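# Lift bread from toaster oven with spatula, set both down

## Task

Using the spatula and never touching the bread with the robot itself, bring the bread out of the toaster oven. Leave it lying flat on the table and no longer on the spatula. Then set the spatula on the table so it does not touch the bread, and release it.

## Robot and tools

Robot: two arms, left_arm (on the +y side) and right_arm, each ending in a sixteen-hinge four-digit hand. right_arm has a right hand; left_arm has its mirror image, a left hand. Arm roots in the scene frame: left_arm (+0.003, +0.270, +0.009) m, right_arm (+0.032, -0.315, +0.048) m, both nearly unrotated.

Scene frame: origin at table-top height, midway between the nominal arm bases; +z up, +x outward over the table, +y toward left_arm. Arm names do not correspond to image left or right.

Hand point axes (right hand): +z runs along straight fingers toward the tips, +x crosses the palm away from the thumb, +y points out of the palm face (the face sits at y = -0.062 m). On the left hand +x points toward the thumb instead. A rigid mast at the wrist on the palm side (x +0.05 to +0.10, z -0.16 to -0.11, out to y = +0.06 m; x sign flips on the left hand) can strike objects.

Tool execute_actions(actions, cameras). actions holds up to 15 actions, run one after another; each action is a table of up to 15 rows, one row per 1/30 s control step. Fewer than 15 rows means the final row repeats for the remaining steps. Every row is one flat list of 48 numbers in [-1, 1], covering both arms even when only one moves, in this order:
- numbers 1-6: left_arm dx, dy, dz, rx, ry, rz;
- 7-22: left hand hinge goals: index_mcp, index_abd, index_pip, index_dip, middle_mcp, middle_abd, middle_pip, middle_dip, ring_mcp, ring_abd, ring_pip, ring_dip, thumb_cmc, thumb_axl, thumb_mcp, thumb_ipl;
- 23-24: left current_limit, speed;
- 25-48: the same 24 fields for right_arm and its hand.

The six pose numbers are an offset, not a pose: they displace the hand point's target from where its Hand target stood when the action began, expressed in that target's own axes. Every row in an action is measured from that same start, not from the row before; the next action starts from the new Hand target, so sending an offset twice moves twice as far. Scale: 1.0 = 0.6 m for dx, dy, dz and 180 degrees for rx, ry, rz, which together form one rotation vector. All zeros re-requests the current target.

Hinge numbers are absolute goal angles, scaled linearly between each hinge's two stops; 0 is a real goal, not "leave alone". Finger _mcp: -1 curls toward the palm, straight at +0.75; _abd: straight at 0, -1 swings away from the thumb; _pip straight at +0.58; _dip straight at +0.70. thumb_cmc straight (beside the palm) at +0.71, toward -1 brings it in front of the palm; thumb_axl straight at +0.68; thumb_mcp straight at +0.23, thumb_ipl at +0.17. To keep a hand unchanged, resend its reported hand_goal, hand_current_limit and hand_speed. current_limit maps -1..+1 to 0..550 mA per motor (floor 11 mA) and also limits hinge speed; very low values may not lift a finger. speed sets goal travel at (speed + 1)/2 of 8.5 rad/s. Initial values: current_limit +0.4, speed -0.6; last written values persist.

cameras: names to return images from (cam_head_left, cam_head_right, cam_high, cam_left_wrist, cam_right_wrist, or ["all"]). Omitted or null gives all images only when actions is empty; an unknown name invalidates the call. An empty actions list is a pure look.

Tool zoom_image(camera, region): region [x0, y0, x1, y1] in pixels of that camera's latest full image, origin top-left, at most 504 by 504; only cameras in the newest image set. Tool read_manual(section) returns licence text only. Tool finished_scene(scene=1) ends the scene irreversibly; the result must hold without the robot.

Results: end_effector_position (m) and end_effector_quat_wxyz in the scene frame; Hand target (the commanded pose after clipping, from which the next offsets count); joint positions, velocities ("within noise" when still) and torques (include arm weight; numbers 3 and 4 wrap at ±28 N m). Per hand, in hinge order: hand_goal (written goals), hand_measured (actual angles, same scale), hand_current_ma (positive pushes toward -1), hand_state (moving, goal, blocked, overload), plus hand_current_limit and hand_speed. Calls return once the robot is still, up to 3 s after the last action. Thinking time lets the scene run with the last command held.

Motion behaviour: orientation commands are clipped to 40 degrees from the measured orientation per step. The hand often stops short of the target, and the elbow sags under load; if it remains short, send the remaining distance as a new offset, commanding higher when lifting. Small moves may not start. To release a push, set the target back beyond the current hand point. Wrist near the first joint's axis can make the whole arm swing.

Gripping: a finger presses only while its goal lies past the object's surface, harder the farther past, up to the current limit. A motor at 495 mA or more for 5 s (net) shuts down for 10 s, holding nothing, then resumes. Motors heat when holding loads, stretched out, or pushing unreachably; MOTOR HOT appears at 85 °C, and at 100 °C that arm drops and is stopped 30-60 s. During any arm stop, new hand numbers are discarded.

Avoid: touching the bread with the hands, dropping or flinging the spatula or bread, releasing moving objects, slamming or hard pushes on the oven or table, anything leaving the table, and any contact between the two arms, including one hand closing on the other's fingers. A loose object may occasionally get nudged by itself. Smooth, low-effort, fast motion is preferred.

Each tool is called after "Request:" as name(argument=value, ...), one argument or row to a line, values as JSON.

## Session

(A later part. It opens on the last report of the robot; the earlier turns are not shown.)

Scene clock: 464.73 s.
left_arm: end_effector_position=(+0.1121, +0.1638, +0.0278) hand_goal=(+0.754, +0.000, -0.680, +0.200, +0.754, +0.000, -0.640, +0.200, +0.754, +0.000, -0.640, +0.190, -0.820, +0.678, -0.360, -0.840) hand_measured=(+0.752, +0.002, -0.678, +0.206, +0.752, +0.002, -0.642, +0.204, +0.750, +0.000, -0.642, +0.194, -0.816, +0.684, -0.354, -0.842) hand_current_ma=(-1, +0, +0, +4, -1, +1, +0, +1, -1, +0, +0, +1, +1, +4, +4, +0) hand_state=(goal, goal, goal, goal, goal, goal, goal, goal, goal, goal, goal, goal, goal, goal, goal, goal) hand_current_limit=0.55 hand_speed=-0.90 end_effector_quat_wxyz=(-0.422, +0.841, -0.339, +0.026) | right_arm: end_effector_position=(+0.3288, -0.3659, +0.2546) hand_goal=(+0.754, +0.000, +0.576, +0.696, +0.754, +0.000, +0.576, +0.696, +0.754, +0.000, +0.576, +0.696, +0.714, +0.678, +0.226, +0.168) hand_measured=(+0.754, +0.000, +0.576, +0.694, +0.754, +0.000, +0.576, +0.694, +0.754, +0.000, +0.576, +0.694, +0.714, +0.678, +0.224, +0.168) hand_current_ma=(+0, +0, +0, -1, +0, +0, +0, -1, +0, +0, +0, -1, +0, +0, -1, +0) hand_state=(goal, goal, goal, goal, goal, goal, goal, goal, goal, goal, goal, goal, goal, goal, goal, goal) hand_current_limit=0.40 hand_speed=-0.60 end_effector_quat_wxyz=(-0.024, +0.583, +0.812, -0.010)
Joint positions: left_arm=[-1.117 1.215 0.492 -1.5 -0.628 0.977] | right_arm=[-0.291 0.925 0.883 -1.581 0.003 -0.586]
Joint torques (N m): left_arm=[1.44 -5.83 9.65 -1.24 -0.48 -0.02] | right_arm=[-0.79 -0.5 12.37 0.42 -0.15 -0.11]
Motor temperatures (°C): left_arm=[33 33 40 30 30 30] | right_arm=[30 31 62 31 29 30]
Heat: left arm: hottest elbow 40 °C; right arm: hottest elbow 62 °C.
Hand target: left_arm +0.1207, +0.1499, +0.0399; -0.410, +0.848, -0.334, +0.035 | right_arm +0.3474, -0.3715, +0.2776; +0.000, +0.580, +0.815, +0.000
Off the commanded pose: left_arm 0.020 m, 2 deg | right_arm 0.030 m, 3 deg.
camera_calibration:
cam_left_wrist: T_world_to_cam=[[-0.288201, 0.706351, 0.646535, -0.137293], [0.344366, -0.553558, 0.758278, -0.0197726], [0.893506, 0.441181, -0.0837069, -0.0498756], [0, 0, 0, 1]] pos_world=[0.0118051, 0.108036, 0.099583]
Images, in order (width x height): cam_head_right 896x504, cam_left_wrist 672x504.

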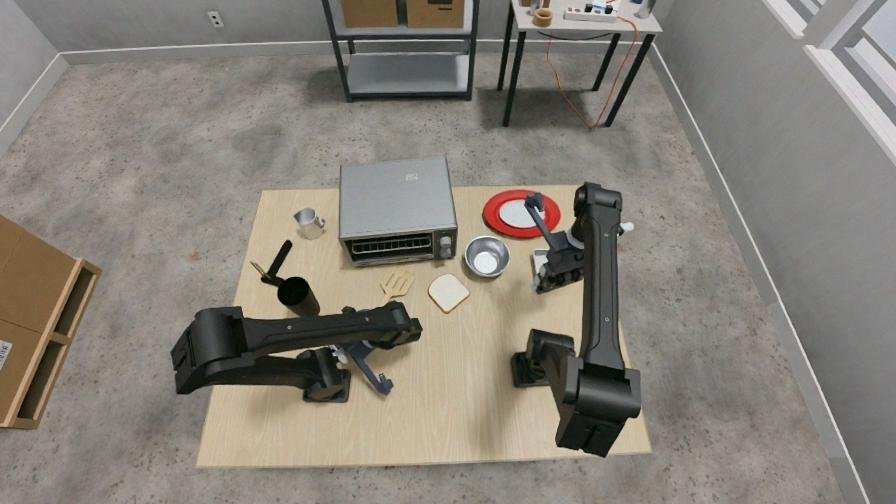

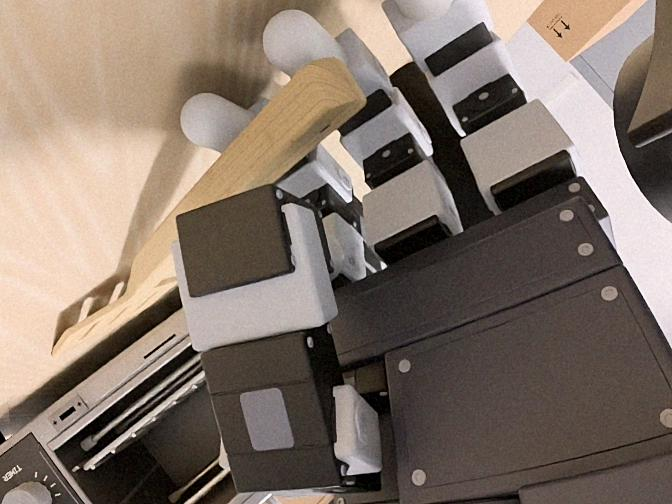

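Request:
execute_actions(
  actions=[
    [[0.0059,-0.0234,-0.0104,0,0,0,0.753,0,-0.55,0.2,0.753,0,-0.52,0.2,0.753,0,-0.52,0.19,-0.82,0.678,-0.36,-0.84,0.55,-0.9,0,0,0,0,0,0,0.754,0,0.576,0.696,0.754,0,0.576,0.696,0.754,0,0.576,0.696,0.714,0.678,0.226,0.168,0.4,-0.6]],
    [[0.0059,-0.0234,-0.0104,0,0,0,0.753,0,-0.43,0.2,0.753,0,-0.4,0.2,0.753,0,-0.4,0.19,-0.82,0.678,-0.36,-0.84,0.55,-0.9,0,0,0,0,0,0,0.754,0,0.576,0.696,0.754,0,0.576,0.696,0.754,0,0.576,0.696,0.714,0.678,0.226,0.168,0.4,-0.6]],
  ],
  cameras=["cam_head_right","cam_left_wrist"],
)

Request:
zoom_image(
  camera="cam_left_wrist",
  region=[150, 0, 450, 300],
)

Request:
zoom_image(
  camera="cam_head_right",
  region=[350, 220, 500, 340],
)

Scene clock: 466.27 s.
left_arm: end_effector_position=(+0.1279, +0.1616, +0.0535) hand_goal=(+0.754, +0.000, -0.430, +0.200, +0.754, +0.000, -0.400, +0.200, +0.754, +0.000, -0.400, +0.190, -0.820, +0.678, -0.360, -0.840) hand_measured=(+0.750, +0.002, -0.430, +0.206, +0.750, +0.002, -0.402, +0.204, +0.750, +0.000, -0.402, +0.194, -0.816, +0.684, -0.354, -0.842) hand_current_ma=(-1, +0, +0, +4, -1, +1, -1, +1, -2, +0, -1, +1, +1, +4, +4, +0) hand_state=(goal, goal, goal, goal, goal, goal, goal, goal, goal, goal, goal, goal, goal, goal, goal, goal) hand_current_limit=0.55 hand_speed=-0.90 end_effector_quat_wxyz=(-0.421, +0.841, -0.340, +0.026) | right_arm: end_effector_position=(+0.3288, -0.3659, +0.2546) hand_goal=(+0.754, +0.000, +0.576, +0.696, +0.754, +0.000, +0.576, +0.696, +0.754, +0.000, +0.576, +0.696, +0.714, +0.678, +0.226, +0.168) hand_measured=(+0.754, +0.000, +0.576, +0.694, +0.754, +0.000, +0.576, +0.694, +0.754, +0.000, +0.576, +0.694, +0.714, +0.678, +0.224, +0.168) hand_current_ma=(+0, +0, +0, -1, +0, +0, +0, -1, +0, +0, +0, -1, +0, +0, -1, +0) hand_state=(goal, goal, goal, goal, goal, goal, goal, goal, goal, goal, goal, goal, goal, goal, goal, goal) hand_current_limit=0.40 hand_speed=-0.60 end_effector_quat_wxyz=(-0.024, +0.583, +0.812, -0.010)
Joint positions: left_arm=[-1.049 1.166 0.548 -1.562 -0.667 1.049] | right_arm=[-0.291 0.925 0.883 -1.581 0.003 -0.586]
Joint torques (N m): left_arm=[1.61 -5.71 10.43 -1.11 -0.52 0.05] | right_arm=[-0.73 -0.38 12.31 0.31 -0.17 -0.11]
Motor temperatures (°C): left_arm=[33 33 41 30 30 30] | right_arm=[30 31 62 31 29 30]
Heat: left arm: hottest elbow 41 °C; right arm: hottest elbow 62 °C.
Hand target: left_arm +0.1372, +0.1496, +0.0669; -0.410, +0.848, -0.334, +0.035 | right_arm +0.3474, -0.3715, +0.2776; +0.000, +0.580, +0.815, +0.000
Off the commanded pose: left_arm 0.020 m, 2 deg | right_arm 0.030 m, 3 deg.
camera_calibration:
cam_left_wrist: T_world_to_cam=[[-0.285576, 0.707393, 0.646562, -0.148431], [0.345863, -0.553117, 0.757918, -0.0461343], [0.89377, 0.440065, -0.0867038, -0.0605693], [0, 0, 0, 1]] pos_world=[0.0277028, 0.106136, 0.125684]
Images, in order (width x height): cam_head_right 896x504, cam_left_wrist 672x504.

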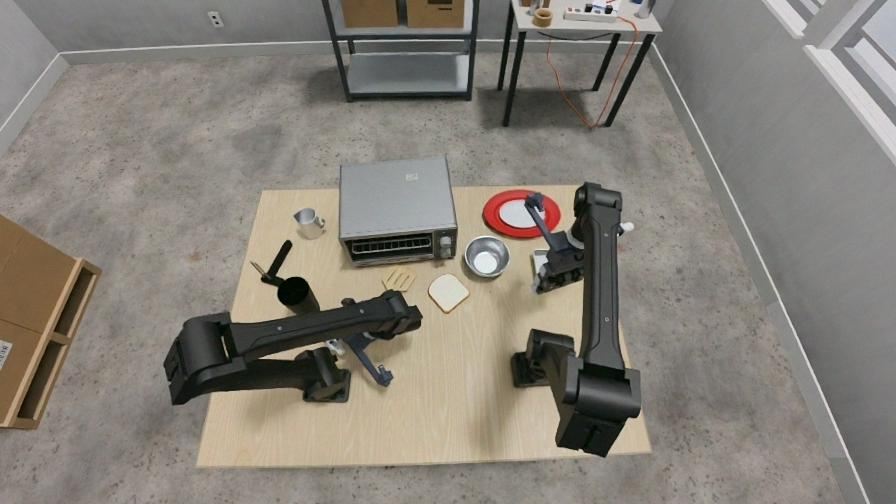

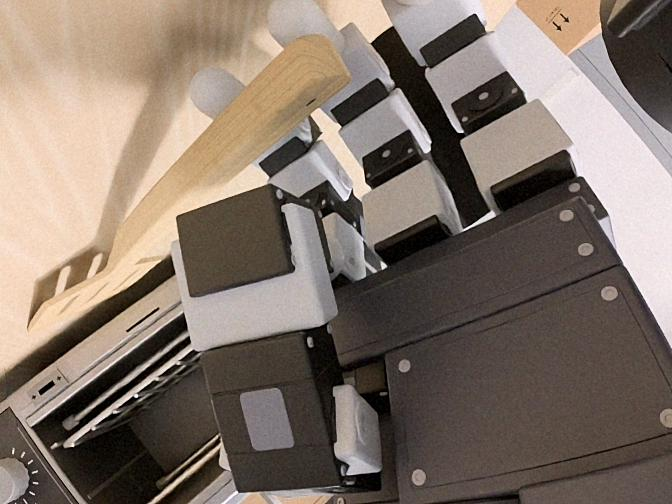

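Scaled by 1.680 from the camera's 672x504 image, which has a finer 960x720 frame.

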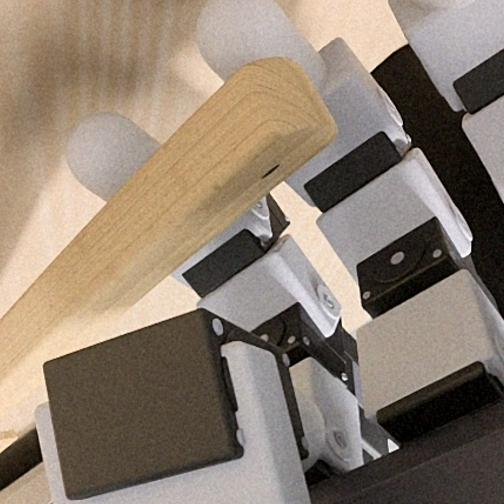

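Scaled by 3.360.

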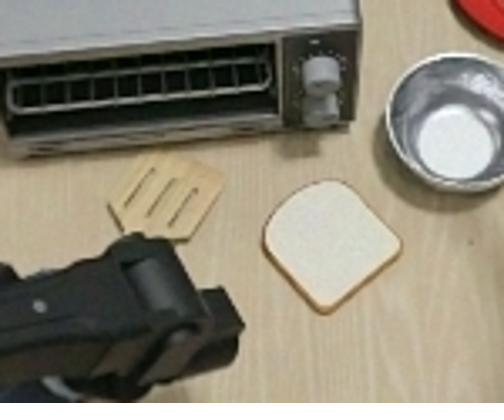

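Request:
execute_actions(
  actions=[
    [[0,0,0,0,0,0,0.753,0,-0.3,0.2,0.753,0,-0.27,0.2,0.753,0,-0.3,0.19,-0.82,0.678,-0.36,-0.84,0.55,-0.9,0,0,0,0,0,0,0.754,0,0.576,0.696,0.754,0,0.576,0.696,0.754,0,0.576,0.696,0.714,0.678,0.226,0.168,0.4,-0.6]],
  ],
  cameras=["cam_head_right","cam_left_wrist"],
)

Request:
zoom_image(
  camera="cam_left_wrist",
  region=[150, 0, 450, 300],
)

Request:
zoom_image(
  camera="cam_head_right",
  region=[350, 220, 500, 340],
)

Scene clock: 467.33 s.
left_arm: end_effector_position=(+0.1276, +0.1619, +0.0536) hand_goal=(+0.754, +0.000, -0.300, +0.200, +0.754, +0.000, -0.270, +0.200, +0.754, +0.000, -0.300, +0.190, -0.820, +0.678, -0.360, -0.840) hand_measured=(+0.750, +0.002, -0.300, +0.204, +0.750, +0.002, -0.272, +0.204, +0.750, +0.000, -0.302, +0.194, -0.816, +0.684, -0.354, -0.842) hand_current_ma=(-1, +0, +0, +2, -1, +1, -1, +1, -2, +0, -1, +1, +1, +4, +4, +0) hand_state=(goal, goal, goal, goal, goal, goal, goal, goal, goal, goal, goal, goal, goal, goal, goal, goal) hand_current_limit=0.55 hand_speed=-0.90 end_effector_quat_wxyz=(-0.421, +0.840, -0.340, +0.025) | right_arm: end_effector_position=(+0.3288, -0.3659, +0.2546) hand_goal=(+0.754, +0.000, +0.576, +0.696, +0.754, +0.000, +0.576, +0.696, +0.754, +0.000, +0.576, +0.696, +0.714, +0.678, +0.226, +0.168) hand_measured=(+0.754, +0.000, +0.576, +0.694, +0.754, +0.000, +0.576, +0.694, +0.754, +0.000, +0.576, +0.694, +0.714, +0.678, +0.224, +0.168) hand_current_ma=(+0, +0, +0, -1, +0, +0, +0, -1, +0, +0, +0, -1, +0, +0, -1, +0) hand_state=(goal, goal, goal, goal, goal, goal, goal, goal, goal, goal, goal, goal, goal, goal, goal, goal) hand_current_limit=0.40 hand_speed=-0.60 end_effector_quat_wxyz=(-0.024, +0.583, +0.812, -0.010)
Joint positions: left_arm=[-1.049 1.166 0.548 -1.563 -0.667 1.05] | right_arm=[-0.291 0.925 0.883 -1.581 0.003 -0.586]
Joint torques (N m): left_arm=[1.55 -5.71 10.41 -1.13 -0.52 0.01] | right_arm=[-0.79 -0.26 12.38 0.23 -0.12 -0.09]
Motor temperatures (°C): left_arm=[33 33 41 30 30 30] | right_arm=[30 31 62 31 29 30]
Heat: left arm: hottest elbow 41 °C; right arm: hottest elbow 62 °C.
Hand target: left_arm +0.1371, +0.1496, +0.0669; -0.410, +0.848, -0.334, +0.035 | right_arm +0.3474, -0.3715, +0.2776; +0.000, +0.580, +0.815, +0.000
Off the commanded pose: left_arm 0.020 m, 2 deg | right_arm 0.030 m, 3 deg.
camera_calibration:
cam_left_wrist: T_world_to_cam=[[-0.284193, 0.706673, 0.647957, -0.148832], [0.346399, -0.554492, 0.756668, -0.0457402], [0.894004, 0.439491, -0.0872078, -0.0603513], [0, 0, 0, 1]] pos_world=[0.0275017, 0.106337, 0.125784]
Images, in order (width x height): cam_head_right 896x504, cam_left_wrist 672x504.

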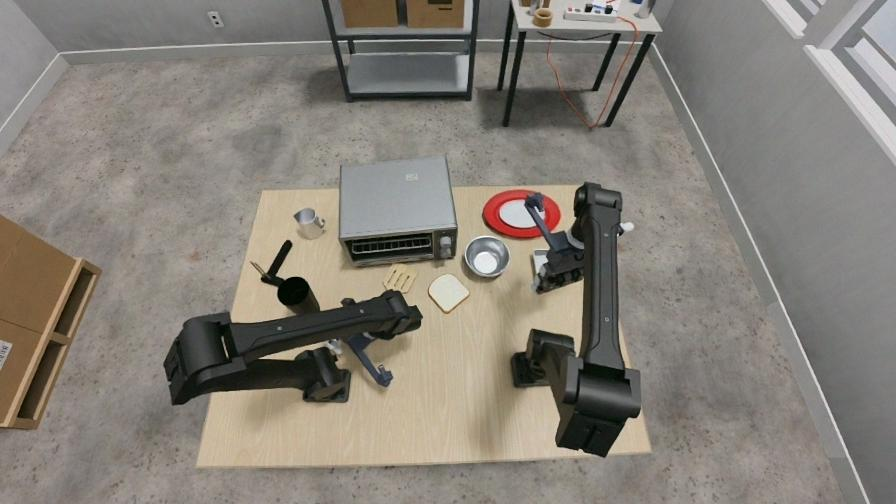

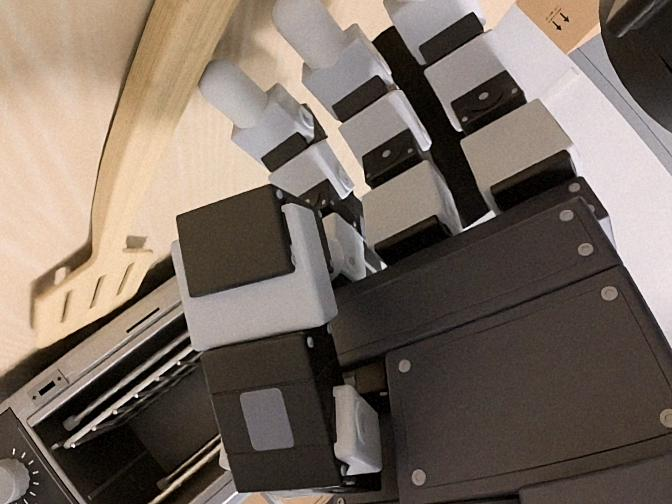

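Scaled by 1.680 from the camera's 672x504 image, which has a finer 960x720 frame.

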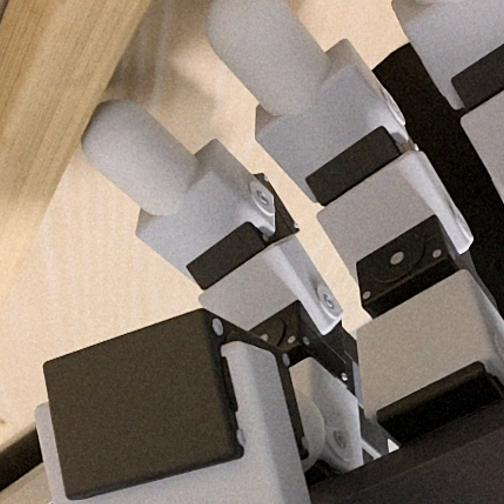

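Scaled by 3.360.

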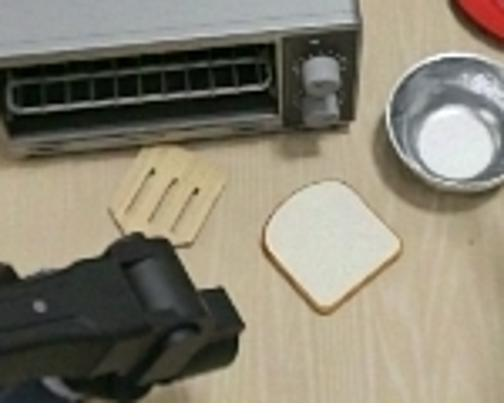

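Request:
execute_actions(
  actions=[
    [[-0.005,-0.0689,-0.0496,0,0,0,0.753,0,-0.3,0.2,0.753,0,-0.27,0.2,0.753,0,-0.3,0.19,-0.82,0.678,-0.36,-0.84,0.55,-0.9,0,0,0,0,0,0,0.754,0,0.576,0.696,0.754,0,0.576,0.696,0.754,0,0.576,0.696,0.714,0.678,0.226,0.168,0.4,-0.6]],
  ],
  cameras=["cam_head_right","cam_left_wrist","cam_high"],
)

Request:
zoom_image(
  camera="cam_head_right",
  region=[350, 220, 500, 340],
)

Scene clock: 468.57 s.
left_arm: end_effector_position=(+0.1399, +0.1590, +0.1002) hand_goal=(+0.754, +0.000, -0.300, +0.200, +0.754, +0.000, -0.270, +0.200, +0.754, +0.000, -0.300, +0.190, -0.820, +0.678, -0.360, -0.840) hand_measured=(+0.750, +0.002, -0.300, +0.204, +0.750, +0.002, -0.272, +0.202, +0.750, +0.000, -0.302, +0.194, -0.816, +0.684, -0.354, -0.842) hand_current_ma=(-2, +0, +0, +1, -2, +1, -1, +1, -2, +0, -1, +1, +1, +4, +3, +0) hand_state=(goal, goal, goal, goal, goal, goal, goal, goal, goal, goal, goal, goal, goal, goal, goal, goal) hand_current_limit=0.55 hand_speed=-0.90 end_effector_quat_wxyz=(-0.412, +0.842, -0.347, +0.028) | right_arm: end_effector_position=(+0.3288, -0.3659, +0.2546) hand_goal=(+0.754, +0.000, +0.576, +0.696, +0.754, +0.000, +0.576, +0.696, +0.754, +0.000, +0.576, +0.696, +0.714, +0.678, +0.226, +0.168) hand_measured=(+0.754, +0.000, +0.576, +0.694, +0.754, +0.000, +0.576, +0.694, +0.754, +0.000, +0.576, +0.694, +0.714, +0.678, +0.224, +0.168) hand_current_ma=(+0, +0, +0, -1, +0, +0, +0, -1, +0, +0, +0, -1, +0, +0, -1, +0) hand_state=(goal, goal, goal, goal, goal, goal, goal, goal, goal, goal, goal, goal, goal, goal, goal, goal) hand_current_limit=0.40 hand_speed=-0.60 end_effector_quat_wxyz=(-0.024, +0.583, +0.812, -0.010)
Joint positions: left_arm=[-0.994 1.075 0.64 -1.68 -0.69 1.134] | right_arm=[-0.291 0.925 0.883 -1.581 0.003 -0.586]
Joint torques (N m): left_arm=[1.61 -5.48 11.49 -0.95 -0.4 0.01] | right_arm=[-0.67 -1.03 12.46 0.25 -0.14 -0.13]
Motor temperatures (°C): left_arm=[33 33 41 30 30 30] | right_arm=[30 31 62 31 29 30]
Heat: left arm: hottest elbow 41 °C; right arm: hottest elbow 62 °C.
Hand target: left_arm +0.1471, +0.1495, +0.1169; -0.410, +0.848, -0.334, +0.035 | right_arm +0.3474, -0.3715, +0.2776; +0.000, +0.580, +0.815, +0.000
Off the commanded pose: left_arm 0.021 m, 2 deg | right_arm 0.030 m, 3 deg.
joint sent to its limit (left arm) — joint 4 (wrist pitch), lower limit. The joint targets still meet the commanded pose.
camera_calibration:
cam_left_wrist: T_world_to_cam=[[-0.270791, 0.722383, 0.636266, -0.176777], [0.345168, -0.544147, 0.764698, -0.0891226], [0.898627, 0.426692, -0.101993, -0.0630952], [0, 0, 0, 1]] pos_world=[0.0395915, 0.106127, 0.174194]
Images, in order (width x height): cam_head_right 896x504, cam_high 896x504, cam_left_wrist 672x504.

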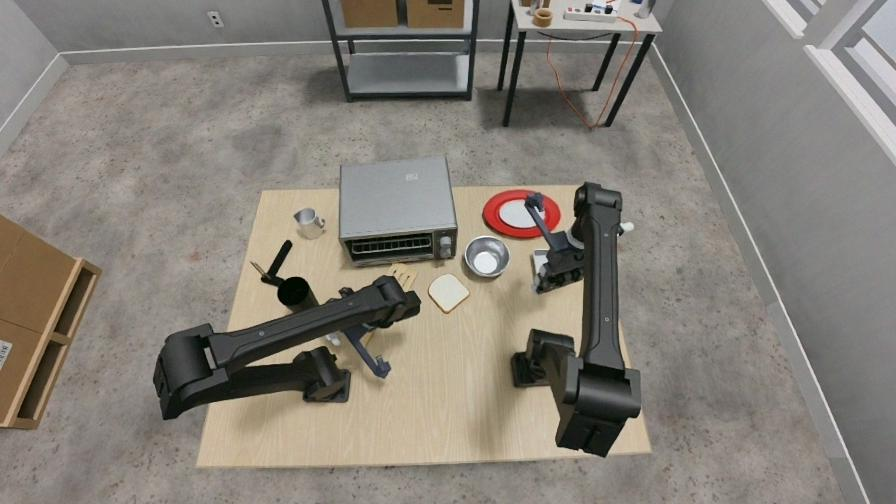

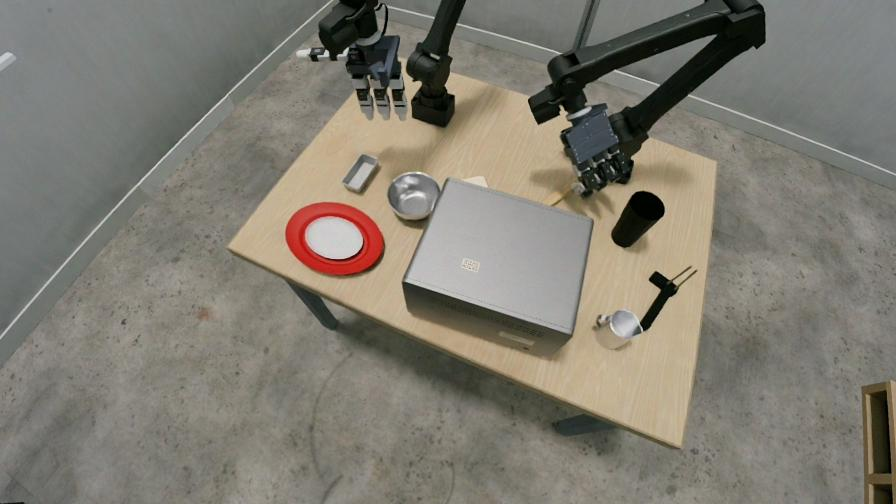

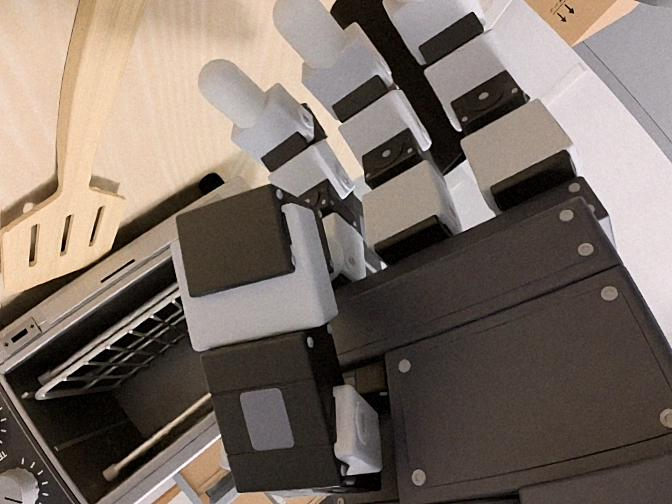

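Scaled by 3.360.

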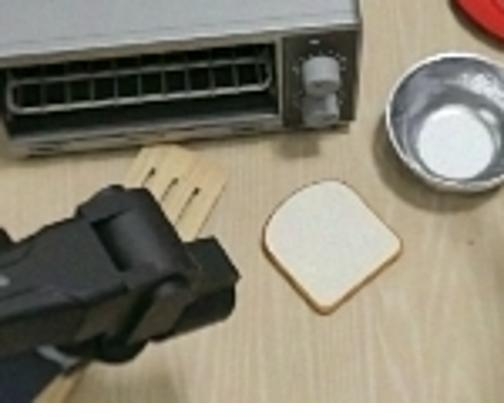

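Request:
zoom_image(
  camera="cam_head_right",
  region=[340, 250, 480, 400],
)

Request:
zoom_image(
  camera="cam_high",
  region=[440, 100, 660, 230],
)

Scaled by 3.360.

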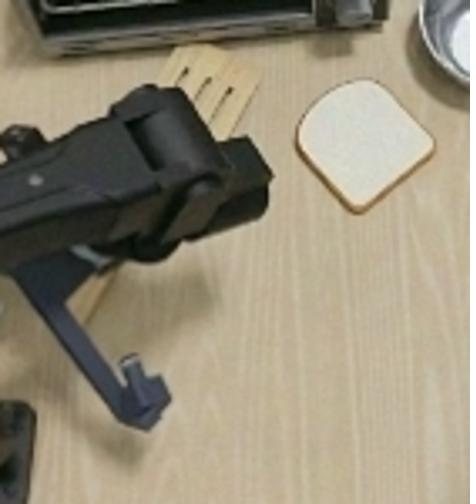

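Scaled by 2.291.

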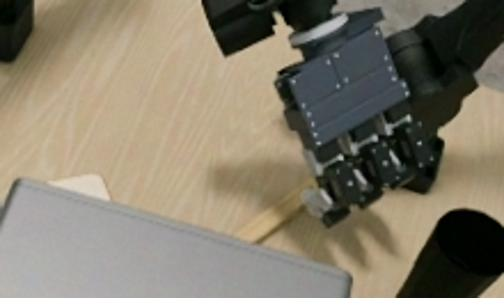

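Request:
finished_scene(
)

The scene is finished: the task was done.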